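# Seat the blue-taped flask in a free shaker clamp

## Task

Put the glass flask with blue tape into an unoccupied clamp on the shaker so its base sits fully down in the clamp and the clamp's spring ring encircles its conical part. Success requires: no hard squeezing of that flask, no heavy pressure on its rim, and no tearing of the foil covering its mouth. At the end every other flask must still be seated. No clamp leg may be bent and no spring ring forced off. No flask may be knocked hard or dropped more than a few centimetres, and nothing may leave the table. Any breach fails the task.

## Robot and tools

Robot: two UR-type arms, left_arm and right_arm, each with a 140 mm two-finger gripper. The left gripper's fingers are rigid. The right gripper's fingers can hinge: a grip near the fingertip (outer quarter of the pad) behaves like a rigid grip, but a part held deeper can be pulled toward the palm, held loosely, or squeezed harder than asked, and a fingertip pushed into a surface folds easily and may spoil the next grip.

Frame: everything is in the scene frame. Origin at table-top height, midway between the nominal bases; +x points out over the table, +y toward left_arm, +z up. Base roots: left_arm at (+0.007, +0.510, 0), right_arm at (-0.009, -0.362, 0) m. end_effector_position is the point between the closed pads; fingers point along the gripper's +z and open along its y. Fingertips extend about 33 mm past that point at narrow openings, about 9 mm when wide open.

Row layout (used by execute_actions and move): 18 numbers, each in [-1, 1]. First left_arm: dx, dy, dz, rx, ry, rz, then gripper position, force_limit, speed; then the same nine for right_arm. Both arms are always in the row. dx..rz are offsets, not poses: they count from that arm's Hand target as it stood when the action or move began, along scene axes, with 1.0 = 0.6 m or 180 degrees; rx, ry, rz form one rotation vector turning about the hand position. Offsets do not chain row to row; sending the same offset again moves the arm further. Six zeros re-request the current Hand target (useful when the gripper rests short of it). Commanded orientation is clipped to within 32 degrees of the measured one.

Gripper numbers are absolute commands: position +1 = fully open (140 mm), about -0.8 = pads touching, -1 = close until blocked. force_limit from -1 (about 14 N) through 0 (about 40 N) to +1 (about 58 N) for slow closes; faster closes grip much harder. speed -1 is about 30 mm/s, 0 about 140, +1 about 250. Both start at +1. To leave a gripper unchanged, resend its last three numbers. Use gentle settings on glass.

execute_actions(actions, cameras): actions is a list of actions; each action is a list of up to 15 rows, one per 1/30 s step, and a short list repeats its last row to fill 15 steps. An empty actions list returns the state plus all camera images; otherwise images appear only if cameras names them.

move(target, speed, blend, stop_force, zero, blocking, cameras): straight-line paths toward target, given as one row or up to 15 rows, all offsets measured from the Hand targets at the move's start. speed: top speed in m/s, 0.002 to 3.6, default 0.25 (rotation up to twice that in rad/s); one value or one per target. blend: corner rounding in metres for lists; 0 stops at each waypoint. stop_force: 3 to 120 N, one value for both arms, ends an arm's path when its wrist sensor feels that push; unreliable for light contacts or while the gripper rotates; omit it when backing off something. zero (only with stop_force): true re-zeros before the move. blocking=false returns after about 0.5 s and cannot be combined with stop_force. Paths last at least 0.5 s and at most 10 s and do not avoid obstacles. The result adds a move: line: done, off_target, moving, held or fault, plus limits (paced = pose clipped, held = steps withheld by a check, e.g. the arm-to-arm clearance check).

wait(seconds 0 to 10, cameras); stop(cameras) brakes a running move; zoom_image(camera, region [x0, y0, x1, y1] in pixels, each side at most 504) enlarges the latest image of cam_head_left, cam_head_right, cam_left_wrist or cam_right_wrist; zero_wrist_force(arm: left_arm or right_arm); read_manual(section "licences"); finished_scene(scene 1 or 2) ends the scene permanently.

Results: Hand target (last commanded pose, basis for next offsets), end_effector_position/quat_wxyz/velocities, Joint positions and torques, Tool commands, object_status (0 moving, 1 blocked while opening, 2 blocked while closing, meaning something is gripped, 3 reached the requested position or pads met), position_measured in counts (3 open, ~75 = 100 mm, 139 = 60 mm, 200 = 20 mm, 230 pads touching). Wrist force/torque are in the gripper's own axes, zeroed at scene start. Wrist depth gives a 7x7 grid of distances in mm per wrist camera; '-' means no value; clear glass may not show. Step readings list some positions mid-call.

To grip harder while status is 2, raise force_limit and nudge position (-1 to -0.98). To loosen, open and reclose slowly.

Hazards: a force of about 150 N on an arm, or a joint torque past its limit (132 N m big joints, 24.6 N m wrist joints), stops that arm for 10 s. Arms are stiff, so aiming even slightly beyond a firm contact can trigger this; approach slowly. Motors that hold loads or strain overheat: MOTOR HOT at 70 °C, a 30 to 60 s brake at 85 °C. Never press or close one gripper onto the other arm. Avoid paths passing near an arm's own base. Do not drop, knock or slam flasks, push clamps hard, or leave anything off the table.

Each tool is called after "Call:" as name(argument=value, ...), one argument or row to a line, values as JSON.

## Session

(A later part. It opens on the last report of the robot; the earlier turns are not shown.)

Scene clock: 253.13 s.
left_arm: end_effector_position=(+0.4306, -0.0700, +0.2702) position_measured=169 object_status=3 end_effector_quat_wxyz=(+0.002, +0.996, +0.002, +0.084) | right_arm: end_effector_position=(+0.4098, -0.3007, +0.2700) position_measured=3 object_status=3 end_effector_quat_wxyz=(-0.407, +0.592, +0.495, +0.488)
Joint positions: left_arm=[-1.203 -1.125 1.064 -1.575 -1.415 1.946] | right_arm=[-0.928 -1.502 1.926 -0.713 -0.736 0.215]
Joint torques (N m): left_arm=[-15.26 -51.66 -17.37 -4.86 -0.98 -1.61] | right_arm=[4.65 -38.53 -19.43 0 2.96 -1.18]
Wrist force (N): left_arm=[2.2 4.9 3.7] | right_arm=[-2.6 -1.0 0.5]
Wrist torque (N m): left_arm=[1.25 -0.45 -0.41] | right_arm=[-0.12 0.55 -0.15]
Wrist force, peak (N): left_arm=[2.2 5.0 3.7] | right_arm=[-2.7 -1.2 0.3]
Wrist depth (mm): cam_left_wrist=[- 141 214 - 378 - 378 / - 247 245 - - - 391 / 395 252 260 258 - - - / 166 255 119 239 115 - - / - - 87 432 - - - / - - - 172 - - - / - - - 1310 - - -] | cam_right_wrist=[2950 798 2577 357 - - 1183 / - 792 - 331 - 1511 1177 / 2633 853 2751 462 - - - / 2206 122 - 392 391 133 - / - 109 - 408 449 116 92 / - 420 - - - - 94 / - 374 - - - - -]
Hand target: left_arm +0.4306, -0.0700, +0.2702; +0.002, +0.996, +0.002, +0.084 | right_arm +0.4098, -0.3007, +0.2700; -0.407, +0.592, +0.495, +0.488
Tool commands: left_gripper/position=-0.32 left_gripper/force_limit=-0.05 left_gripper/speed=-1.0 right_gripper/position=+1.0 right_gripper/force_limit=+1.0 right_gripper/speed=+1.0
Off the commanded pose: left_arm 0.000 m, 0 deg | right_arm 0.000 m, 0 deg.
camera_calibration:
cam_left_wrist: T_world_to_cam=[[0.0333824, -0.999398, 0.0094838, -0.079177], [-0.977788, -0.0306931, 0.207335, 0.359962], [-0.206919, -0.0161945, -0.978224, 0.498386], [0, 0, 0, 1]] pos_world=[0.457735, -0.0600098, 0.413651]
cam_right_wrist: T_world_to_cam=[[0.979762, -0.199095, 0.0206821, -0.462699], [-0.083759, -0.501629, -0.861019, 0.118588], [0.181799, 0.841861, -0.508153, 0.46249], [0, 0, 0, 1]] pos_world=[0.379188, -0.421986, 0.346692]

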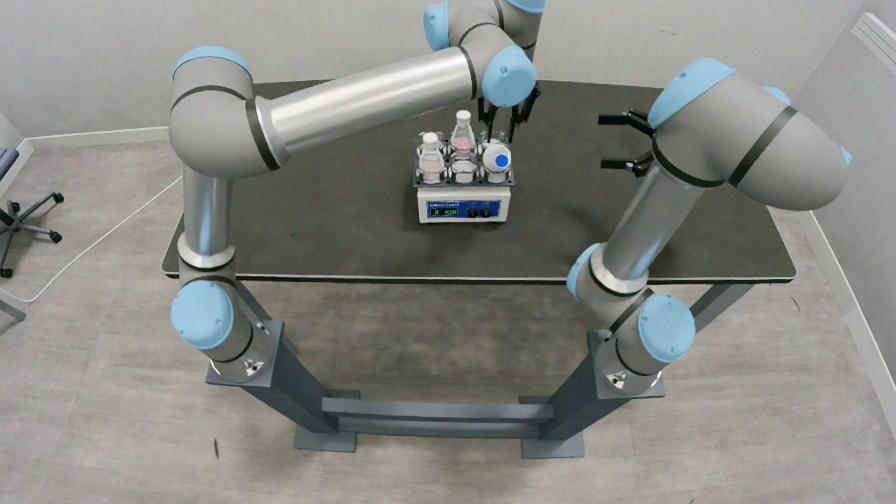

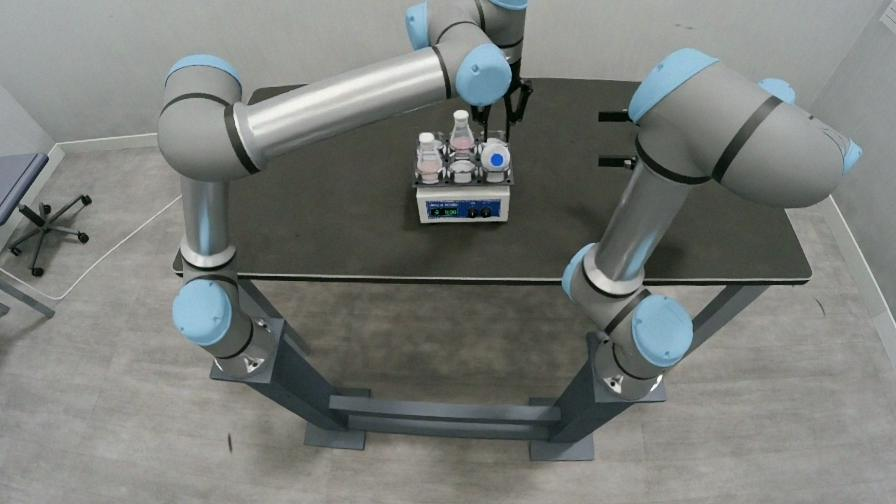

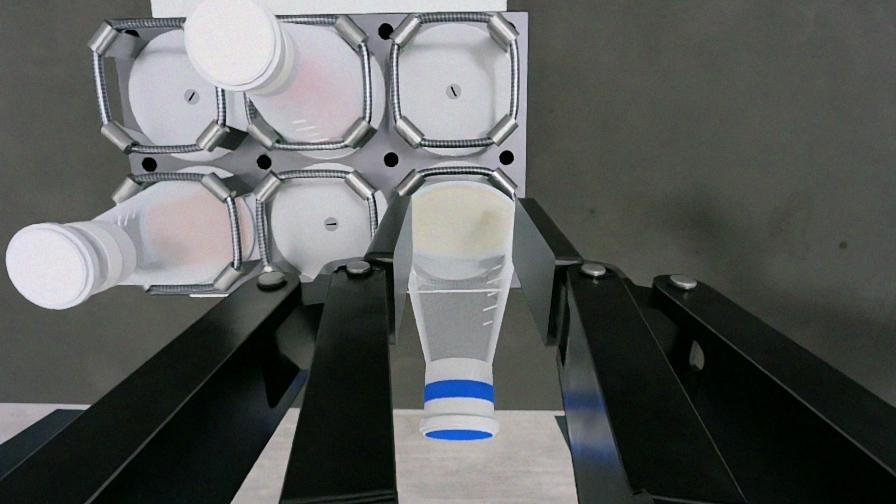

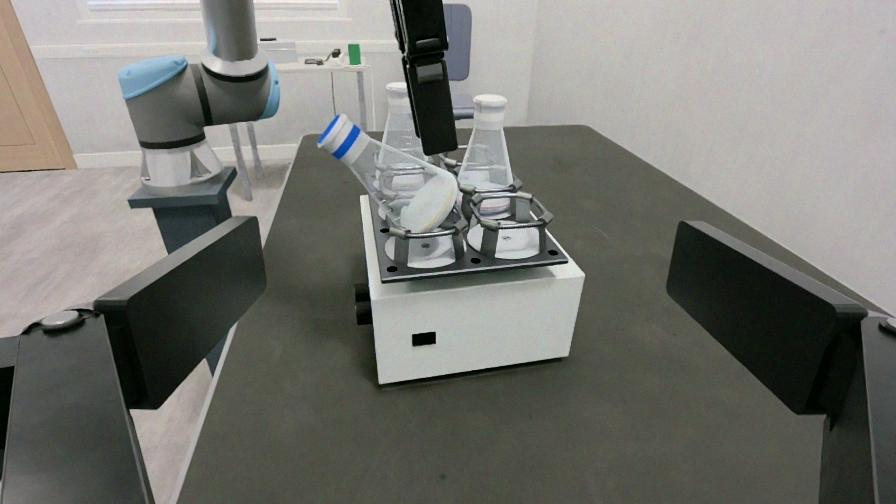

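Call:
move(
  target=[
    [0,0,0.15,0,0,0,-0.32,-0.05,-1,0,0,0,0,0,0,1,1,1],
    [-0.248,0,0.17,0,-0.252,0,-0.1,-0.05,-1,0,0,0,0,0,0,1,1,1],
  ],
  speed=[0.08,0.25],
  cameras=["cam_left_wrist","cam_right_wrist"],
)

Scene clock: 265.80 s.
left_arm: end_effector_position=(+0.2819, -0.0700, +0.3722) position_measured=141 object_status=0 end_effector_quat_wxyz=(+0.003, +0.887, +0.001, +0.462) | right_arm: end_effector_position=(+0.4098, -0.3007, +0.2700) position_measured=3 object_status=3 end_effector_quat_wxyz=(-0.407, +0.592, +0.495, +0.488)
Joint positions: left_arm=[-1.777 -1.394 1.404 -1.312 -0.636 1.233] | right_arm=[-0.928 -1.502 1.926 -0.713 -0.736 0.215]
Joint torques (N m): left_arm=[-15.2 -38.96 -16.69 -1.49 3.08 -1.74] | right_arm=[4.68 -38.91 -19.98 -0.21 3.02 -1.6]
Wrist force (N): left_arm=[2.2 4.9 3.4] | right_arm=[-2.5 -0.9 0.6]
Wrist torque (N m): left_arm=[1.12 -0.52 -0.18] | right_arm=[-0.11 0.53 -0.15]
Wrist force, peak (N): left_arm=[4.4 4.9 4.3] | right_arm=[-2.9 -1.0 0.8]
Wrist depth (mm): cam_left_wrist=[- - - - 1464 - 1395 / - - - 788 - 821 327 / 659 - 418 663 659 664 - / - 554 131 371 121 - 591 / - 82 111 424 - 92 520 / - - - - - - - / - - - - - - -] | cam_right_wrist=[- 735 2129 2633 2950 1814 1183 / 2524 758 - 476 2473 1787 - / 2881 850 2401 478 - 2024 - / 2024 122 - 395 398 133 1457 / - 109 - 412 440 116 92 / - 1338 - 445 - - 94 / - - - 370 384 367 -]
Hand target: left_arm +0.2818, -0.0700, +0.3722; +0.003, +0.887, +0.001, +0.462 | right_arm +0.4098, -0.3007, +0.2700; -0.407, +0.592, +0.495, +0.488
Off the commanded pose: left_arm 0.000 m, 0 deg | right_arm 0.000 m, 0 deg.
move: done
camera_calibration:
cam_left_wrist: T_world_to_cam=[[0.0167066, -0.999398, 0.0304168, -0.0782655], [-0.834546, -0.0306927, -0.550082, 0.434771], [0.550684, -0.0161943, -0.834557, 0.300369], [0, 0, 0, 1]] pos_world=[0.198736, -0.0600098, 0.492215]
cam_right_wrist: T_world_to_cam=[[0.979762, -0.199095, 0.0206821, -0.462699], [-0.083759, -0.501629, -0.861019, 0.118588], [0.181799, 0.841861, -0.508153, 0.46249], [0, 0, 0, 1]] pos_world=[0.379188, -0.421986, 0.346692]
Images, in order (width x height): cam_left_wrist 896x504, cam_right_wrist 896x504.

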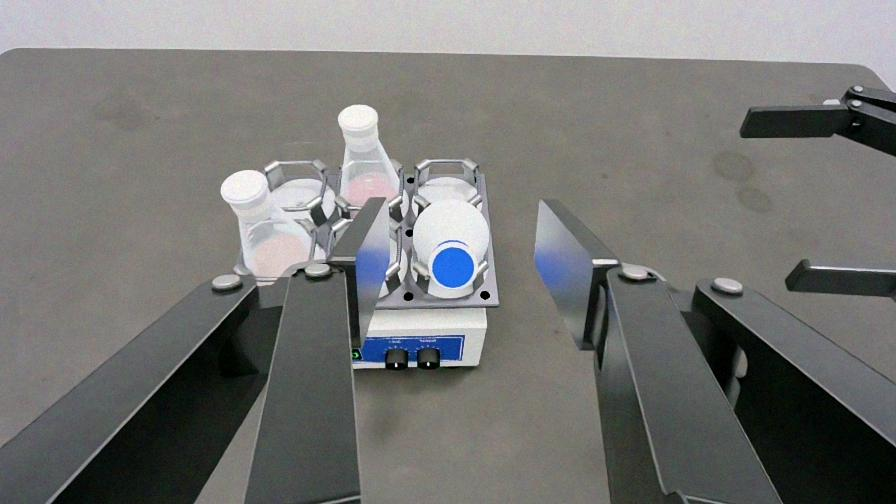

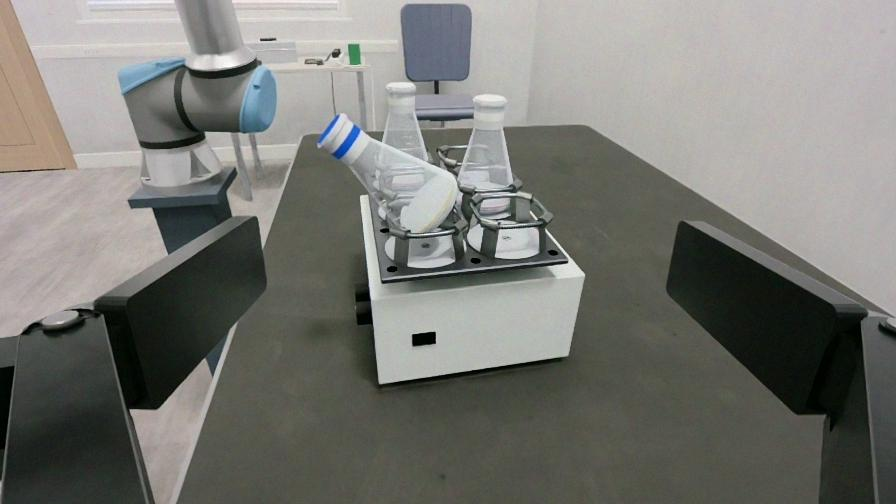

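Call:
move(
  target=[-0.015,0,-0.164,0,-0.083,0,-0.1,-0.05,-1,0,0,0,0,0,0,1,1,1],
  speed=0.15,
  cameras=["cam_left_wrist","cam_right_wrist"],
)

Call:
zoom_image(
  camera="cam_right_wrist",
  region=[280, 80, 540, 300],
)

Scene clock: 282.27 s.
left_arm: end_effector_position=(+0.2727, -0.0700, +0.2738) position_measured=141 object_status=3 end_effector_quat_wxyz=(+0.003, +0.819, +0.001, +0.573) | right_arm: end_effector_position=(+0.4098, -0.3007, +0.2700) position_measured=3 object_status=3 end_effector_quat_wxyz=(-0.407, +0.592, +0.495, +0.488)
Joint positions: left_arm=[-1.857 -1.299 1.643 -1.275 -0.441 0.876] | right_arm=[-0.928 -1.502 1.926 -0.713 -0.736 0.215]
Joint torques (N m): left_arm=[11.66 -31.86 -15.42 -2.83 2.73 -1.4] | right_arm=[4.35 -38.28 -21.28 -0.09 3.08 -1.36]
Wrist force (N): left_arm=[2.0 5.0 3.4] | right_arm=[-2.7 -1.0 0.4]
Wrist torque (N m): left_arm=[1.05 -0.52 -0.18] | right_arm=[-0.14 0.57 -0.15]
Wrist force, peak (N): left_arm=[4.7 4.8 2.5] | right_arm=[-2.8 -1.0 0.6]
Wrist depth (mm): cam_left_wrist=[- - 1168 - 1289 - 299 / - 1530 - - 1429 - 810 / - - 389 218 - 688 - / - - 131 318 138 - - / - 82 111 334 - 92 - / - - - 362 - - - / - - - 356 - - -] | cam_right_wrist=[296 688 2847 2782 - 1869 - / 260 290 798 477 - - 1218 / 2847 822 813 487 - - 1316 / 2226 123 669 396 403 132 - / - 109 - 413 444 123 92 / - 1399 - - - 443 94 / - 367 353 354 358 365 -]
Hand target: left_arm +0.2728, -0.0700, +0.2738; +0.003, +0.819, +0.001, +0.573 | right_arm +0.4098, -0.3007, +0.2700; -0.407, +0.592, +0.495, +0.488
Off the commanded pose: left_arm 0.000 m, 0 deg | right_arm 0.000 m, 0 deg.
move: done
camera_calibration:
cam_left_wrist: T_world_to_cam=[[0.0081688, -0.999399, 0.033683, -0.0738023], [-0.664715, -0.0305917, -0.74647, 0.380561], [0.747052, -0.0162918, -0.664566, 0.12317], [0, 0, 0, 1]] pos_world=[0.161553, -0.0601093, 0.368418]
cam_right_wrist: T_world_to_cam=[[0.979762, -0.199095, 0.0206821, -0.462699], [-0.083759, -0.501629, -0.861019, 0.118588], [0.181799, 0.841861, -0.508153, 0.46249], [0, 0, 0, 1]] pos_world=[0.379188, -0.421986, 0.346692]
Images, in order (width x height): cam_left_wrist 896x504, cam_right_wrist 896x504.

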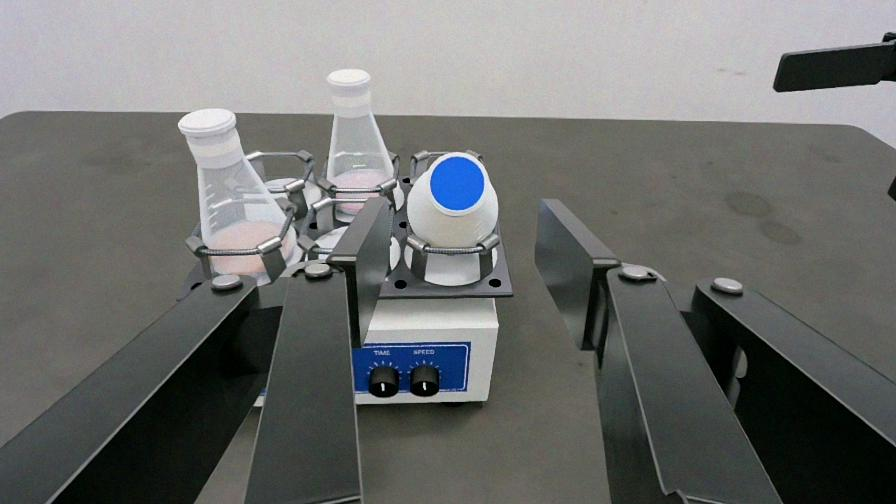

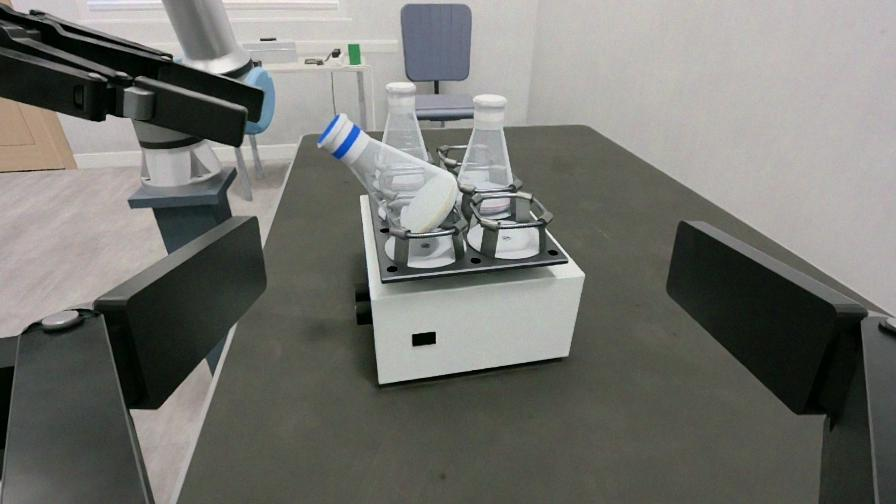

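Scaled by 1.938 from the camera's 896x504 image, which has a finer 1280x720 frame.

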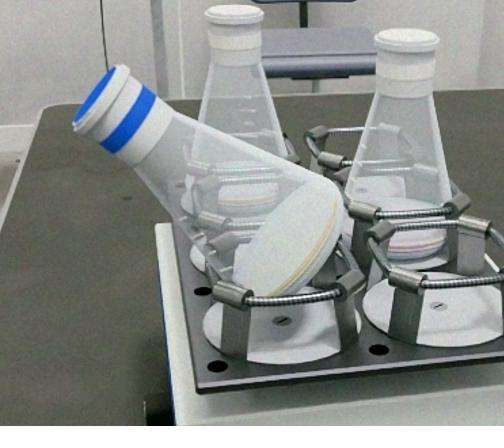

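Call:
move(
  target=[0.157,0.0017,-0.0565,0,0,0,-0.1,-0.05,-1,0,0,0,0,0,0,1,1,1],
  speed=0.08,
  stop_force=6,
  cameras=["cam_left_wrist","cam_right_wrist"],
)

Call:
zoom_image(
  camera="cam_right_wrist",
  region=[280, 80, 540, 300],
)

Scene clock: 286.13 s.
left_arm: end_effector_position=(+0.3670, -0.0690, +0.2399) position_measured=141 object_status=3 end_effector_quat_wxyz=(+0.003, +0.819, +0.001, +0.573) | right_arm: end_effector_position=(+0.4098, -0.3007, +0.2700) position_measured=3 object_status=3 end_effector_quat_wxyz=(-0.407, +0.592, +0.495, +0.488)
Joint positions: left_arm=[-1.694 -1.264 1.776 -1.789 -0.366 1.25] | right_arm=[-0.928 -1.502 1.926 -0.713 -0.736 0.215]
Joint torques (N m): left_arm=[-15.71 -38.34 -26.01 -4.39 0.42 1.3] | right_arm=[4.27 -39.47 -21.1 -0.07 2.86 -1.46]
Wrist force (N): left_arm=[2.4 5.2 3.6] | right_arm=[-2.7 -1.4 0.6]
Wrist torque (N m): left_arm=[1.08 -0.62 -0.05] | right_arm=[-0.20 0.57 -0.15]
Wrist force, peak (N): left_arm=[2.2 5.1 4.9] | right_arm=[-2.9 -1.1 0.6]
Wrist depth (mm): cam_left_wrist=[1098 1371 - 1114 1088 - - / - - - 1325 - - - / 171 616 - - - 608 607 / - 267 135 124 122 513 533 / - 82 110 221 138 92 - / - - - 228 - - - / - - - 256 - - -] | cam_right_wrist=[265 702 3710 3139 3061 - 1249 / 270 270 353 1177 - - - / 2814 850 314 473 - 1449 1345 / 2206 123 655 395 401 132 1128 / - 109 - 414 430 123 92 / - 446 - - - - 94 / - 383 - - - 356 -]
Hand target: left_arm +0.3670, -0.0690, +0.2399; +0.003, +0.819, +0.001, +0.573 | right_arm +0.4098, -0.3007, +0.2700; -0.407, +0.592, +0.495, +0.488
Off the commanded pose: left_arm 0.000 m, 0 deg | right_arm 0.000 m, 0 deg.
move: done
camera_calibration:
cam_left_wrist: T_world_to_cam=[[0.00830083, -0.999398, 0.0336946, -0.0723695], [-0.66455, -0.0306916, -0.746613, 0.417971], [0.747197, -0.0161943, -0.664405, 0.0301267], [0, 0, 0, 1]] pos_world=[0.255853, -0.0590098, 0.334517]
cam_right_wrist: T_world_to_cam=[[0.979762, -0.199095, 0.0206821, -0.462699], [-0.083759, -0.501629, -0.861019, 0.118588], [0.181799, 0.841861, -0.508153, 0.46249], [0, 0, 0, 1]] pos_world=[0.379188, -0.421986, 0.346692]
Images, in order (width x height): cam_left_wrist 896x504, cam_right_wrist 896x504.

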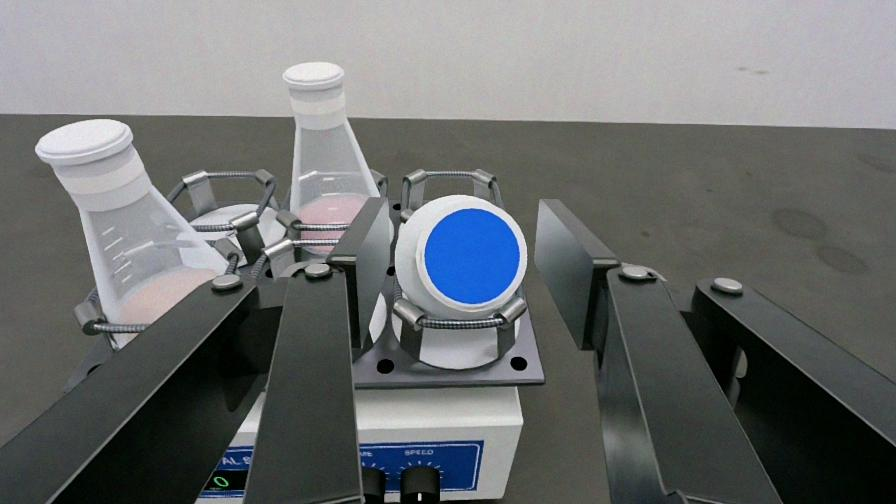

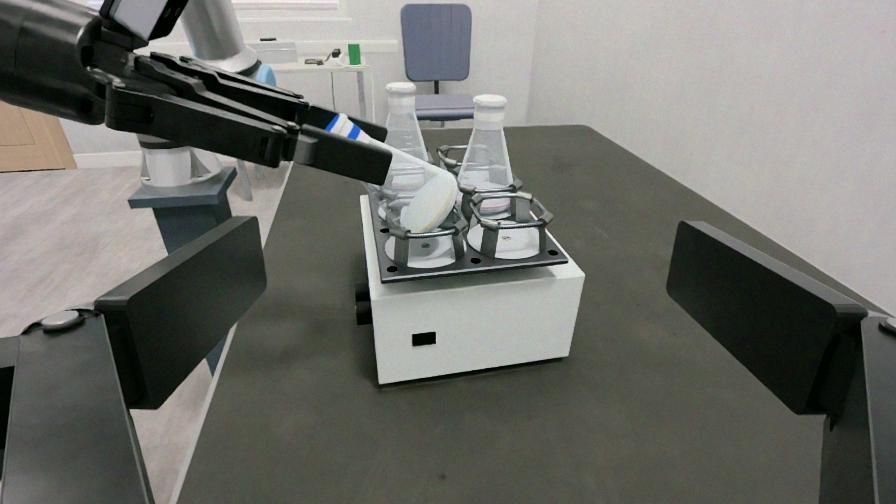

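Scaled by 1.938 from the camera's 896x504 image, which has a finer 1280x720 frame.

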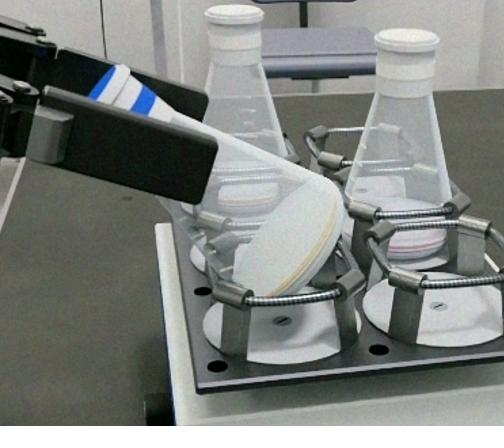

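Call:
move(
  target=[0,0,0,0,0,0,-1,-0.05,-1,0,0,0,0,0,0,1,1,1],
  cameras=["cam_left_wrist","cam_right_wrist"],
)

Call:
zoom_image(
  camera="cam_left_wrist",
  region=[330, 120, 630, 420],
)

Call:
zoom_image(
  camera="cam_right_wrist",
  region=[280, 80, 540, 300],
)

Scene clock: 288.80 s.
left_arm: end_effector_position=(+0.3670, -0.0690, +0.2399) position_measured=171 object_status=0 end_effector_quat_wxyz=(+0.003, +0.819, +0.001, +0.573) | right_arm: end_effector_position=(+0.4098, -0.3007, +0.2700) position_measured=3 object_status=3 end_effector_quat_wxyz=(-0.407, +0.592, +0.495, +0.488)
Joint positions: left_arm=[-1.694 -1.264 1.776 -1.789 -0.366 1.25] | right_arm=[-0.928 -1.502 1.926 -0.713 -0.736 0.215]
Joint torques (N m): left_arm=[-13.7 -36.15 -24.99 -3.88 0.64 1.31] | right_arm=[5.7 -39.32 -20.9 0.03 2.92 -1.53]
Wrist force (N): left_arm=[2.4 5.8 3.3] | right_arm=[-2.5 -1.0 0.5]
Wrist torque (N m): left_arm=[1.06 -0.57 -0.07] | right_arm=[-0.12 0.54 -0.15]
Wrist force, peak (N): left_arm=[2.3 5.9 3.4] | right_arm=[-2.7 -1.3 0.6]
Wrist depth (mm): cam_left_wrist=[- - 1248 - - 1229 - / - - 717 741 - - 1325 / 168 543 295 645 - - 605 / - 258 244 124 124 - 557 / - - 89 221 - - - / - - - 228 - - - / - - - 249 - - -] | cam_right_wrist=[264 708 2633 2721 - 1622 1212 / 267 276 338 2751 2782 1570 - / 2782 824 337 463 - - - / 2226 123 - 391 406 133 1399 / - 109 529 410 433 116 92 / - 1309 - 436 - 422 94 / - 1172 370 365 367 370 -]
Hand target: left_arm +0.3670, -0.0690, +0.2399; +0.003, +0.819, +0.001, +0.573 | right_arm +0.4098, -0.3007, +0.2700; -0.407, +0.592, +0.495, +0.488
Off the commanded pose: left_arm 0.000 m, 0 deg | right_arm 0.000 m, 0 deg.
move: done
camera_calibration:
cam_left_wrist: T_world_to_cam=[[0.00830231, -0.999398, 0.0336963, -0.0723704], [-0.66455, -0.0306939, -0.746613, 0.417971], [0.747197, -0.0161943, -0.664405, 0.0301267], [0, 0, 0, 1]] pos_world=[0.255853, -0.0590098, 0.334517]
cam_right_wrist: T_world_to_cam=[[0.979762, -0.199095, 0.0206821, -0.462699], [-0.083759, -0.501629, -0.861019, 0.118588], [0.181799, 0.841861, -0.508153, 0.46249], [0, 0, 0, 1]] pos_world=[0.379188, -0.421986, 0.346692]
Images, in order (width x height): cam_left_wrist 896x504, cam_right_wrist 896x504.

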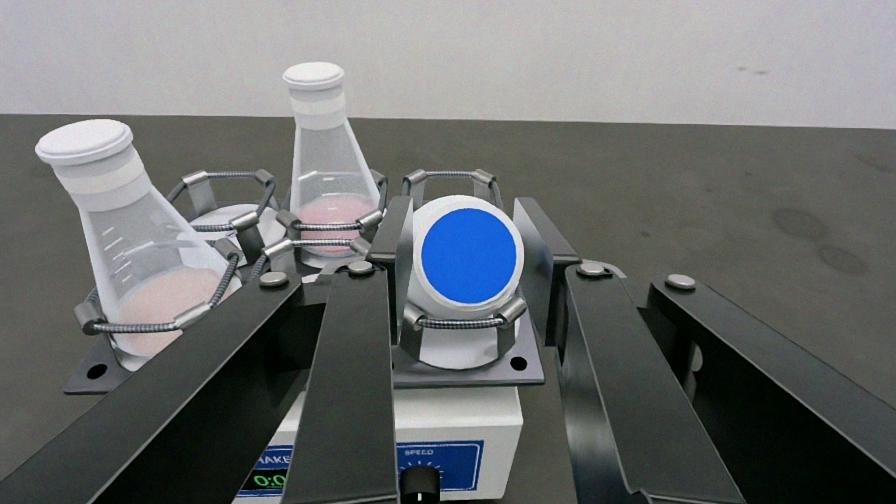

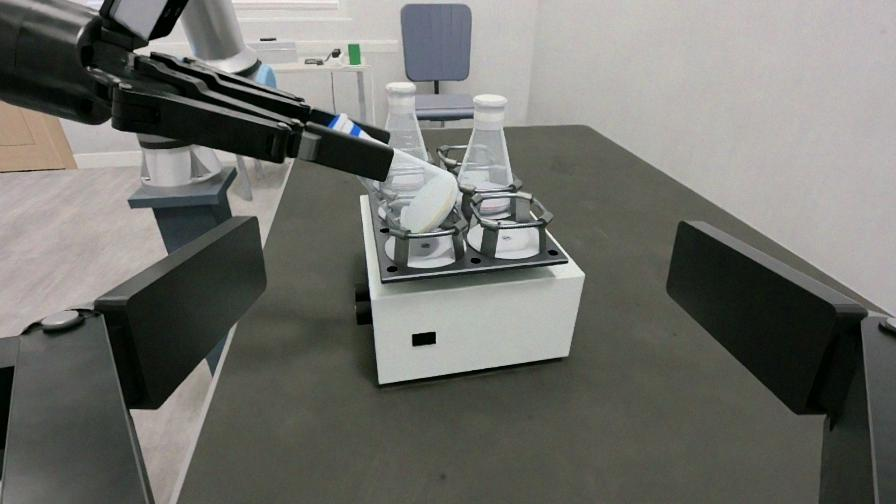

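Scaled by 1.680 from the camera's 896x504 image, which has a finer 1280x720 frame.

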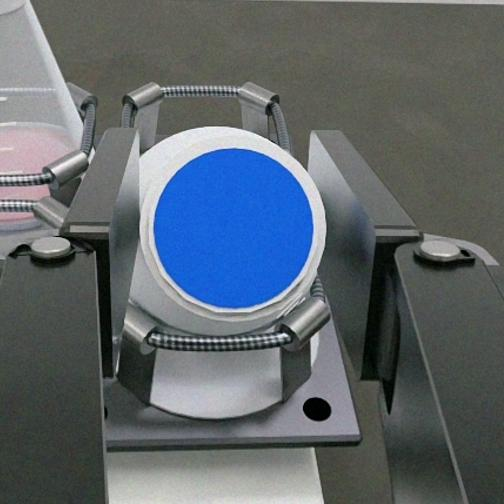

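Scaled by 1.938 from the camera's 896x504 image, which has a finer 1280x720 frame.

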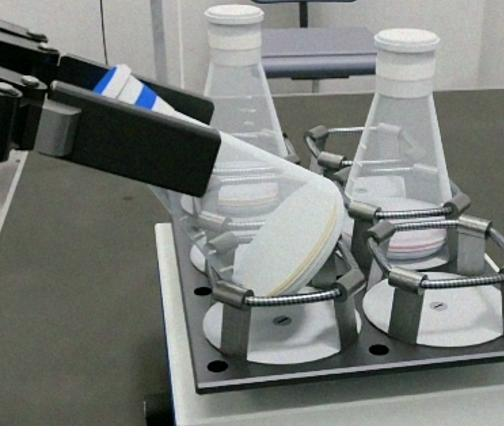

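Call:
wait(
  seconds=1,
)

Scene clock: 290.20 s.
left_arm: end_effector_position=(+0.3670, -0.0690, +0.2399) position_measured=171 object_status=2 end_effector_quat_wxyz=(+0.003, +0.819, +0.001, +0.573) | right_arm: end_effector_position=(+0.4098, -0.3007, +0.2700) position_measured=3 object_status=3 end_effector_quat_wxyz=(-0.407, +0.592, +0.495, +0.488)
Joint positions: left_arm=[-1.694 -1.264 1.776 -1.789 -0.366 1.25] | right_arm=[-0.928 -1.502 1.926 -0.713 -0.736 0.215]
Joint torques (N m): left_arm=[-12.73 -35.65 -23.35 -2.71 0.6 1.38] | right_arm=[4.82 -39.03 -21.31 -0.14 3.21 -1.71]
Wrist force (N): left_arm=[2.3 5.8 3.5] | right_arm=[-2.6 -0.9 0.5]
Wrist torque (N m): left_arm=[1.07 -0.56 -0.07] | right_arm=[-0.10 0.55 -0.15]
Wrist force, peak (N): left_arm=[2.4 5.9 3.3] | right_arm=[-2.8 -1.2 0.5]
Wrist depth (mm): cam_left_wrist=[1296 1210 - - - - 1282 / - - 238 - - 1282 1275 / 167 309 313 300 - 638 - / - 258 238 124 123 538 509 / 406 - 89 223 - - - / - - - - - - - / - - - - - - -] | cam_right_wrist=[265 710 2310 2577 - 1570 1230 / 269 276 348 2401 - 1484 1502 / 2691 847 327 461 1088 - - / 2148 122 - 406 400 133 1218 / - 109 - 411 431 116 92 / - 1376 - - 434 - 94 / - 1243 368 - - - -]
Hand target: left_arm +0.3670, -0.0690, +0.2399; +0.003, +0.819, +0.001, +0.573 | right_arm +0.4098, -0.3007, +0.2700; -0.407, +0.592, +0.495, +0.488
Tool commands: left_gripper/position=-1.0 left_gripper/force_limit=-0.05 left_gripper/speed=-1.0 right_gripper/position=+1.0 right_gripper/force_limit=+1.0 right_gripper/speed=+1.0
Off the commanded pose: left_arm 0.000 m, 0 deg | right_arm 0.000 m, 0 deg.
wait: 1.00 s; at rest from the start

Call:
move(
  target=[
    [0.0,0,-0.004,0,0.022,0,-1,-0.05,-1,0,0,0,0,0,0,1,1,1],
    [0.0242,0,-0.023,0,0.0444,0,-1,-0.05,-1,0,0,0,0,0,0,1,1,1],
  ],
  speed=0.03,
  blend=[0.002,0],
  cameras=["cam_left_wrist","cam_right_wrist"],
)

Call:
zoom_image(
  camera="cam_right_wrist",
  region=[280, 80, 540, 300],
)

Scene clock: 296.57 s.
left_arm: end_effector_position=(+0.3817, -0.0690, +0.2261) position_measured=171 object_status=2 end_effector_quat_wxyz=(+0.003, +0.857, +0.001, +0.515) end_effector_velocity=(+0.000, +0.000, +0.001) end_effector_angular_velocity=(-0.001, -0.003, +0.001) | right_arm: end_effector_position=(+0.4098, -0.3007, +0.2700) position_measured=3 object_status=3 end_effector_quat_wxyz=(-0.407, +0.592, +0.495, +0.488)
Joint positions: left_arm=[-1.637 -1.27 1.764 -1.964 -0.492 1.449] | right_arm=[-0.928 -1.502 1.926 -0.713 -0.736 0.215]
Joint velocities: left_arm=[0 0 -0.002 0.005 0.003 -0.004] | right_arm=[within noise]
Joint torques (N m): left_arm=[44.69 0.27 16.03 6.99 0.82 -1.85] | right_arm=[4.14 -38.32 -21.26 -0.03 3.12 -1.49]
Wrist force (N): left_arm=[14.0 14.5 -119.1] | right_arm=[-2.7 -0.9 0.7]
Wrist torque (N m): left_arm=[0.91 -1.69 -0.04] | right_arm=[-0.09 0.58 -0.15]
Wrist force, peak (N): left_arm=[14.0 14.5 -119.1] | right_arm=[-2.8 -1.1 0.6]
Wrist depth (mm): cam_left_wrist=[1282 - 199 - - 1223 1168 / - 283 602 - 618 636 - / - 272 279 283 527 555 521 / - 230 244 122 121 430 457 / - - 87 123 - - 399 / - - - 222 - - - / - - - 271 - - -] | cam_right_wrist=[256 309 2473 2986 1654 - 1166 / 295 272 330 2424 - 1855 1177 / 2915 839 321 485 - - - / 2267 123 641 396 397 133 - / - 108 - 412 455 123 92 / - 1256 - - 454 - 94 / - - 354 370 - - -]
Hand target: left_arm +0.3816, -0.0690, +0.2261; +0.003, +0.857, +0.001, +0.515 | right_arm +0.4098, -0.3007, +0.2700; -0.407, +0.592, +0.495, +0.488
Off the commanded pose: left_arm 0.000 m, 0 deg | right_arm 0.000 m, 0 deg.
move: done
camera_calibration:
cam_left_wrist: T_world_to_cam=[[0.0130695, -0.999387, 0.0324827, -0.0735878], [-0.762003, -0.0309888, -0.646831, 0.432004], [0.647441, -0.0162982, -0.761941, 0.0702548], [0, 0, 0, 1]] pos_world=[0.284665, -0.0590103, 0.335354]
cam_right_wrist: T_world_to_cam=[[0.979762, -0.199095, 0.0206821, -0.462699], [-0.083759, -0.501629, -0.861019, 0.118588], [0.181799, 0.841861, -0.508153, 0.46249], [0, 0, 0, 1]] pos_world=[0.379188, -0.421986, 0.346692]
Images, in order (width x height): cam_left_wrist 896x504, cam_right_wrist 896x504.

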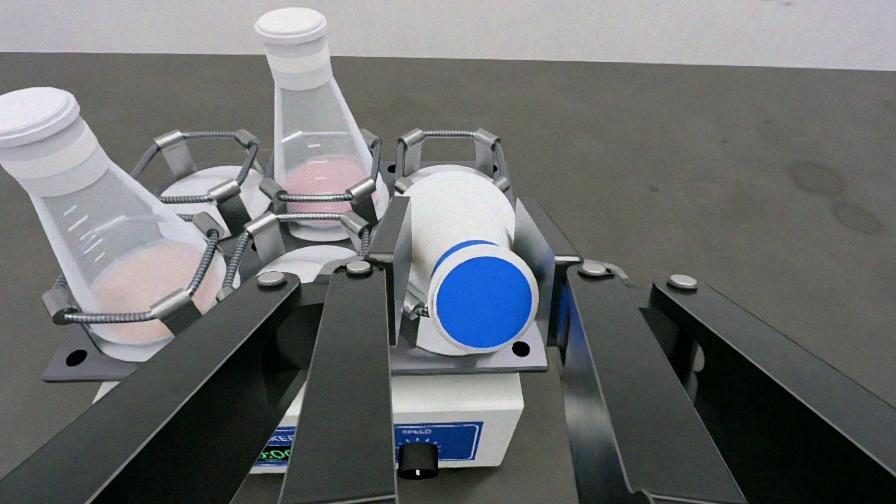

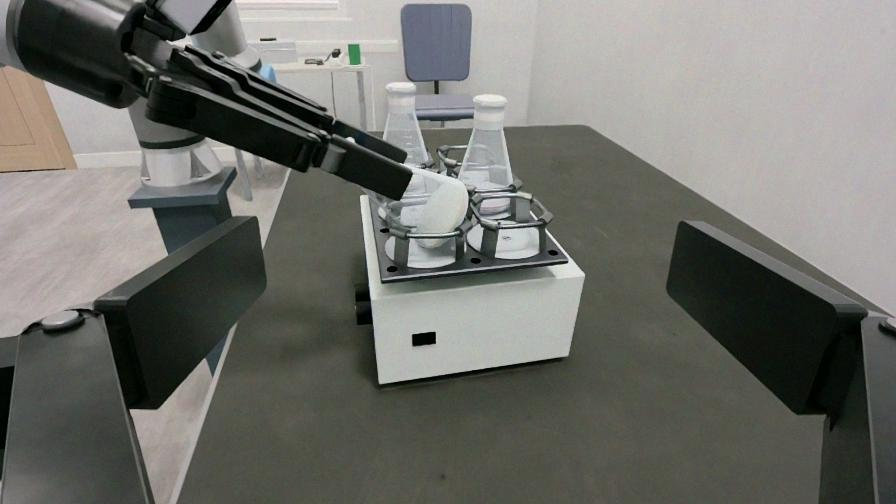

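Scaled by 1.938 from the camera's 896x504 image, which has a finer 1280x720 frame.

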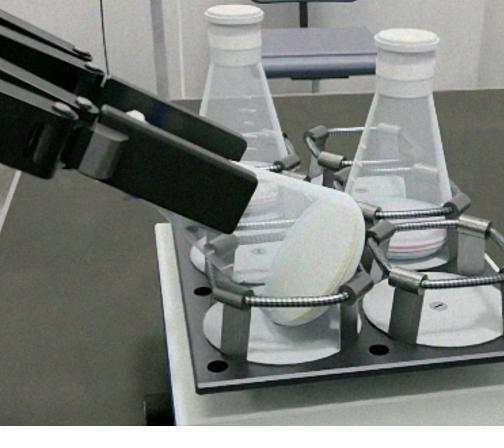

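Call:
move(
  target=[-0.011,0,0.006,0,0,0,-1,-0.05,-1,0,0,0,0,0,0,1,1,1],
  speed=0.03,
  cameras=["cam_right_wrist"],
)

Call:
zoom_image(
  camera="cam_right_wrist",
  region=[280, 80, 540, 300],
)

Scene clock: 298.50 s.
left_arm: end_effector_position=(+0.3749, -0.0690, +0.2297) position_measured=171 object_status=2 end_effector_quat_wxyz=(+0.003, +0.857, +0.001, +0.515) end_effector_velocity=(+0.000, -0.002, +0.001) end_effector_angular_velocity=(-0.003, +0.000, -0.002) | right_arm: end_effector_position=(+0.4098, -0.3007, +0.2700) position_measured=3 object_status=3 end_effector_quat_wxyz=(-0.407, +0.592, +0.495, +0.488)
Joint positions: left_arm=[-1.649 -1.278 1.759 -1.929 -0.493 1.424] | right_arm=[-0.928 -1.502 1.926 -0.713 -0.736 0.215]
Joint velocities: left_arm=[-0.001 0.001 -0.002 -0.005 0 0.003] | right_arm=[within noise]
Joint torques (N m): left_arm=[2.05 -31.93 -21.39 -2.8 0.38 1.38] | right_arm=[4.82 -38.27 -22 0.05 2.88 -1.53]
Wrist force (N): left_arm=[2.2 11.8 3.0] | right_arm=[-2.4 -1.0 0.5]
Wrist torque (N m): left_arm=[0.51 -0.49 -0.24] | right_arm=[-0.13 0.52 -0.15]
Wrist force, peak (N): left_arm=[14.2 15.1 -120.8] | right_arm=[-2.8 -1.2 0.4]
Wrist depth (mm): cam_left_wrist=[- - 1210 - - - - / 648 668 - - 626 639 657 / 164 261 265 216 - 520 - / 417 226 244 123 115 - - / 367 - - 124 - - - / - - - - - - - / - - - 296 - - -] | cam_right_wrist=[255 323 2605 2847 - - 1243 / 2847 271 338 2986 - - - / 2691 827 326 463 - - - / 2288 122 - 394 409 132 1108 / - 109 - 412 444 115 92 / - 437 441 409 - - 94 / - 381 367 - - - -]
Hand target: left_arm +0.3750, -0.0690, +0.2297; +0.003, +0.857, +0.001, +0.515 | right_arm +0.4098, -0.3007, +0.2700; -0.407, +0.592, +0.495, +0.488
Off the commanded pose: left_arm 0.000 m, 0 deg | right_arm 0.000 m, 0 deg.
move: done
camera_calibration:
cam_right_wrist: T_world_to_cam=[[0.979762, -0.199095, 0.0206821, -0.462699], [-0.083759, -0.501629, -0.861019, 0.118588], [0.181799, 0.841861, -0.508153, 0.46249], [0, 0, 0, 1]] pos_world=[0.379188, -0.421986, 0.346692]
Images, in order (width x height): cam_right_wrist 896x504.

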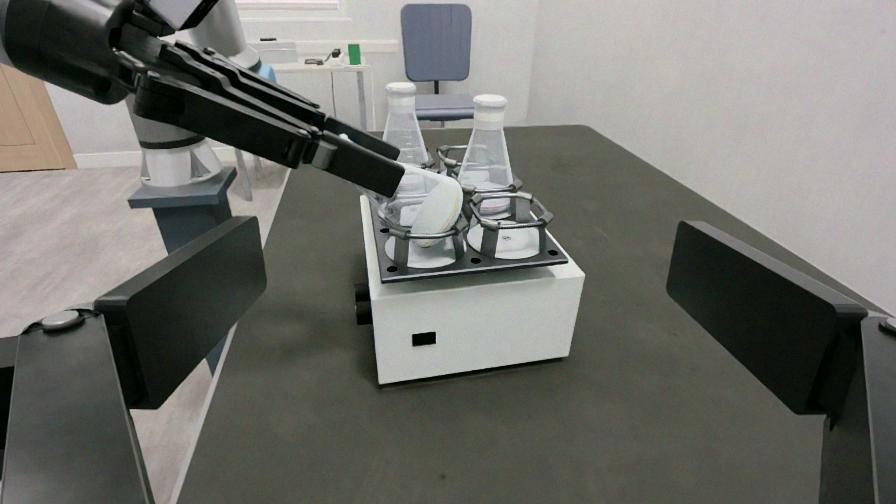

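Scaled by 1.938 from the camera's 896x504 image, which has a finer 1280x720 frame.

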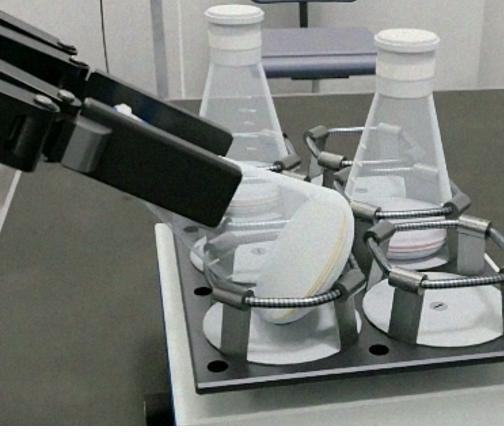

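Call:
move(
  target=[0.0075,0,0.0088,0,0.0389,0,-1,-0.05,-1,0,0,0,0,0,0,1,1,1],
  speed=0.04,
  cameras=["cam_left_wrist","cam_right_wrist"],
)

Call:
zoom_image(
  camera="cam_right_wrist",
  region=[280, 80, 540, 300],
)

Scene clock: 304.30 s.
left_arm: end_effector_position=(+0.3796, -0.0689, +0.2351) position_measured=171 object_status=2 end_effector_quat_wxyz=(+0.003, +0.887, +0.002, +0.462) end_effector_velocity=(+0.001, +0.001, +0.001) end_effector_angular_velocity=(+0.000, -0.007, +0.003) | right_arm: end_effector_position=(+0.4098, -0.3007, +0.2700) position_measured=3 object_status=3 end_effector_quat_wxyz=(-0.407, +0.592, +0.495, +0.488)
Joint positions: left_arm=[-1.606 -1.299 1.706 -1.945 -0.612 1.523] | right_arm=[-0.928 -1.502 1.926 -0.713 -0.736 0.215]
Joint velocities: left_arm=[0 0 0.003 0.002 0.007 -0.005] | right_arm=[within noise]
Joint torques (N m): left_arm=[-10.09 -34.36 -12.07 -2.4 3.13 -1.52] | right_arm=[5.46 -39.64 -22.11 0.09 2.82 -1.74]
Wrist force (N): left_arm=[2.5 11.4 3.1] | right_arm=[-2.4 -1.2 0.4]
Wrist torque (N m): left_arm=[0.58 -0.49 -0.27] | right_arm=[-0.16 0.52 -0.15]
Wrist force, peak (N): left_arm=[2.0 12.0 4.0] | right_arm=[-2.8 -1.1 0.4]
Wrist depth (mm): cam_left_wrist=[621 599 191 - - 664 664 / - - 554 - - 538 590 / 158 255 243 243 - 490 - / 387 233 245 131 115 419 - / 373 195 - 124 124 - - / - - - 270 - - - / - - - - - - -] | cam_right_wrist=[256 273 2524 2782 2691 - - / 3265 744 303 3023 - 1724 - / 2881 844 330 465 - - - / 2288 122 - 393 403 133 1139 / - 109 - 412 444 116 92 / - 1368 - 433 - - 94 / - 377 358 380 361 373 -]
Hand target: left_arm +0.3795, -0.0690, +0.2350; +0.003, +0.887, +0.001, +0.462 | right_arm +0.4098, -0.3007, +0.2700; -0.407, +0.592, +0.495, +0.488
Off the commanded pose: left_arm 0.000 m, 0 deg | right_arm 0.000 m, 0 deg.
move: done
camera_calibration:
cam_left_wrist: T_world_to_cam=[[0.0169091, -0.999391, 0.0305083, -0.0748274], [-0.835214, -0.0308922, -0.549057, 0.440968], [0.549665, -0.0161969, -0.835228, 0.132683], [0, 0, 0, 1]] pos_world=[0.296636, -0.0590103, 0.355219]
cam_right_wrist: T_world_to_cam=[[0.979762, -0.199095, 0.0206821, -0.462699], [-0.083759, -0.501629, -0.861019, 0.118588], [0.181799, 0.841861, -0.508153, 0.46249], [0, 0, 0, 1]] pos_world=[0.379188, -0.421986, 0.346692]
Images, in order (width x height): cam_left_wrist 896x504, cam_right_wrist 896x504.

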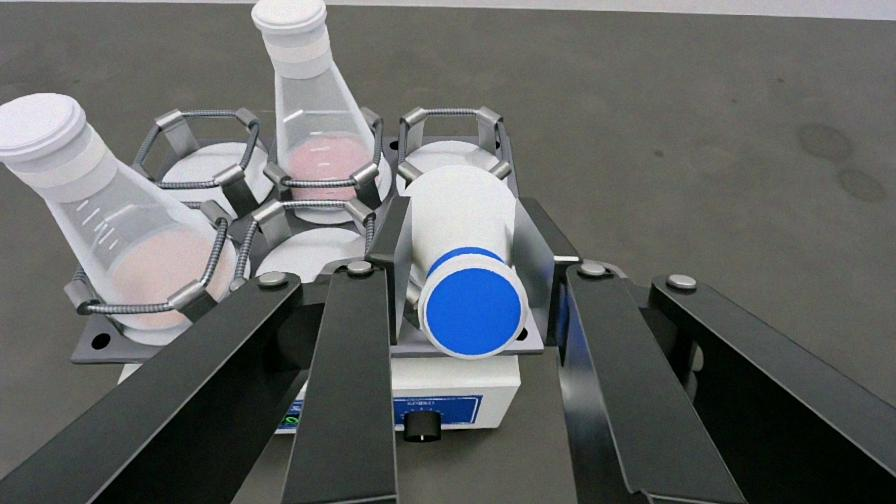

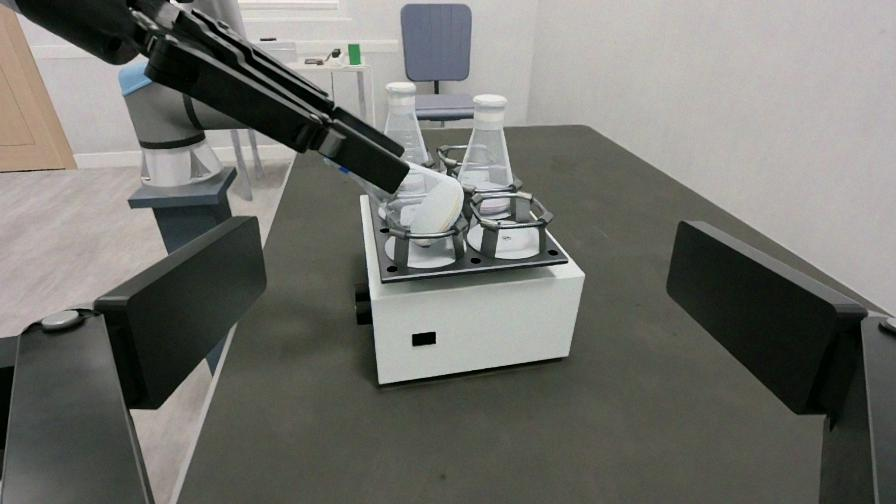

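Scaled by 1.938 from the camera's 896x504 image, which has a finer 1280x720 frame.

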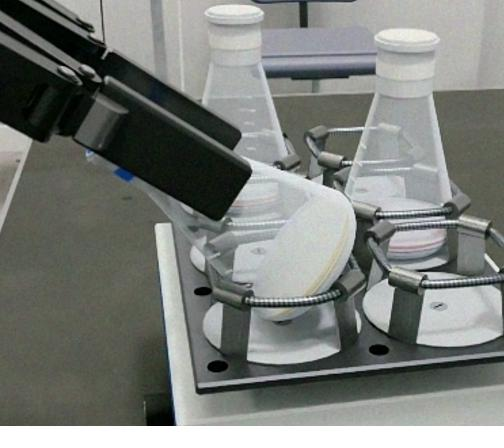

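Call:
move(
  target=[0.0108,0,0.0067,0,0.0389,0,-1,-0.05,-1,0,0,0,0,0,0,1,1,1],
  speed=0.04,
  cameras=["cam_right_wrist"],
)

Call:
zoom_image(
  camera="cam_right_wrist",
  region=[280, 80, 540, 300],
)

Scene clock: 307.20 s.
left_arm: end_effector_position=(+0.3861, -0.0689, +0.2390) position_measured=171 object_status=2 end_effector_quat_wxyz=(+0.003, +0.914, +0.002, +0.407) | right_arm: end_effector_position=(+0.4098, -0.3007, +0.2700) position_measured=3 object_status=3 end_effector_quat_wxyz=(-0.407, +0.592, +0.495, +0.488)
Joint positions: left_arm=[-1.554 -1.307 1.642 -1.939 -0.734 1.607] | right_arm=[-0.928 -1.502 1.926 -0.713 -0.736 0.215]
Joint torques (N m): left_arm=[-2.65 -29.54 -6.82 -0.35 2.97 -1.83] | right_arm=[4.86 -39.57 -20.75 -0.03 3.06 -1.78]
Wrist force (N): left_arm=[2.8 12.6 -20.0] | right_arm=[-2.6 -0.8 0.7]
Wrist torque (N m): left_arm=[0.97 -0.69 -0.22] | right_arm=[-0.09 0.56 -0.15]
Wrist force, peak (N): left_arm=[2.8 12.6 -20.0] | right_arm=[-2.9 -1.2 0.6]
Wrist depth (mm): cam_left_wrist=[524 - 189 550 529 - - / - 261 472 - - 487 - / 162 237 236 - 438 465 - / - 236 247 131 125 408 - / - - - 124 124 - 376 / - - - - - - - / - - - 324 - - -] | cam_right_wrist=[2721 253 2847 2751 - - 1302 / 2847 775 298 459 2310 1774 - / 2633 841 2551 468 - - - / 2310 122 - 399 403 132 - / - 109 462 409 - 115 92 / - 1256 432 - - - 94 / - 366 - 363 364 - -]
Hand target: left_arm +0.3859, -0.0690, +0.2390; +0.003, +0.914, +0.002, +0.407 | right_arm +0.4098, -0.3007, +0.2700; -0.407, +0.592, +0.495, +0.488
Off the commanded pose: left_arm 0.000 m, 0 deg | right_arm 0.000 m, 0 deg.
move: done
camera_calibration:
cam_right_wrist: T_world_to_cam=[[0.979762, -0.199095, 0.0206821, -0.462699], [-0.083759, -0.501629, -0.861019, 0.118588], [0.181799, 0.841861, -0.508153, 0.46249], [0, 0, 0, 1]] pos_world=[0.379188, -0.421986, 0.346692]
Images, in order (width x height): cam_right_wrist 896x504.

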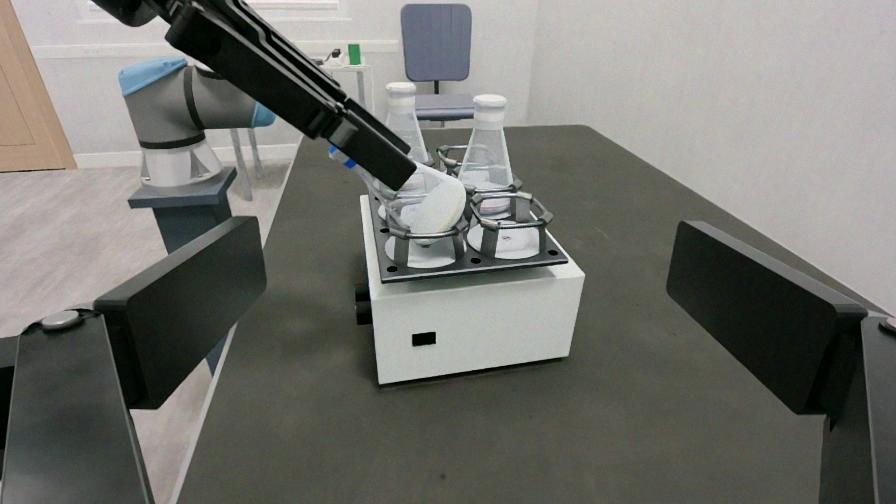

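Scaled by 1.938 from the camera's 896x504 image, which has a finer 1280x720 frame.

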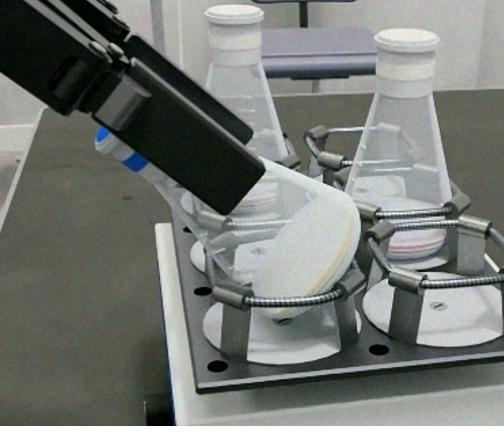

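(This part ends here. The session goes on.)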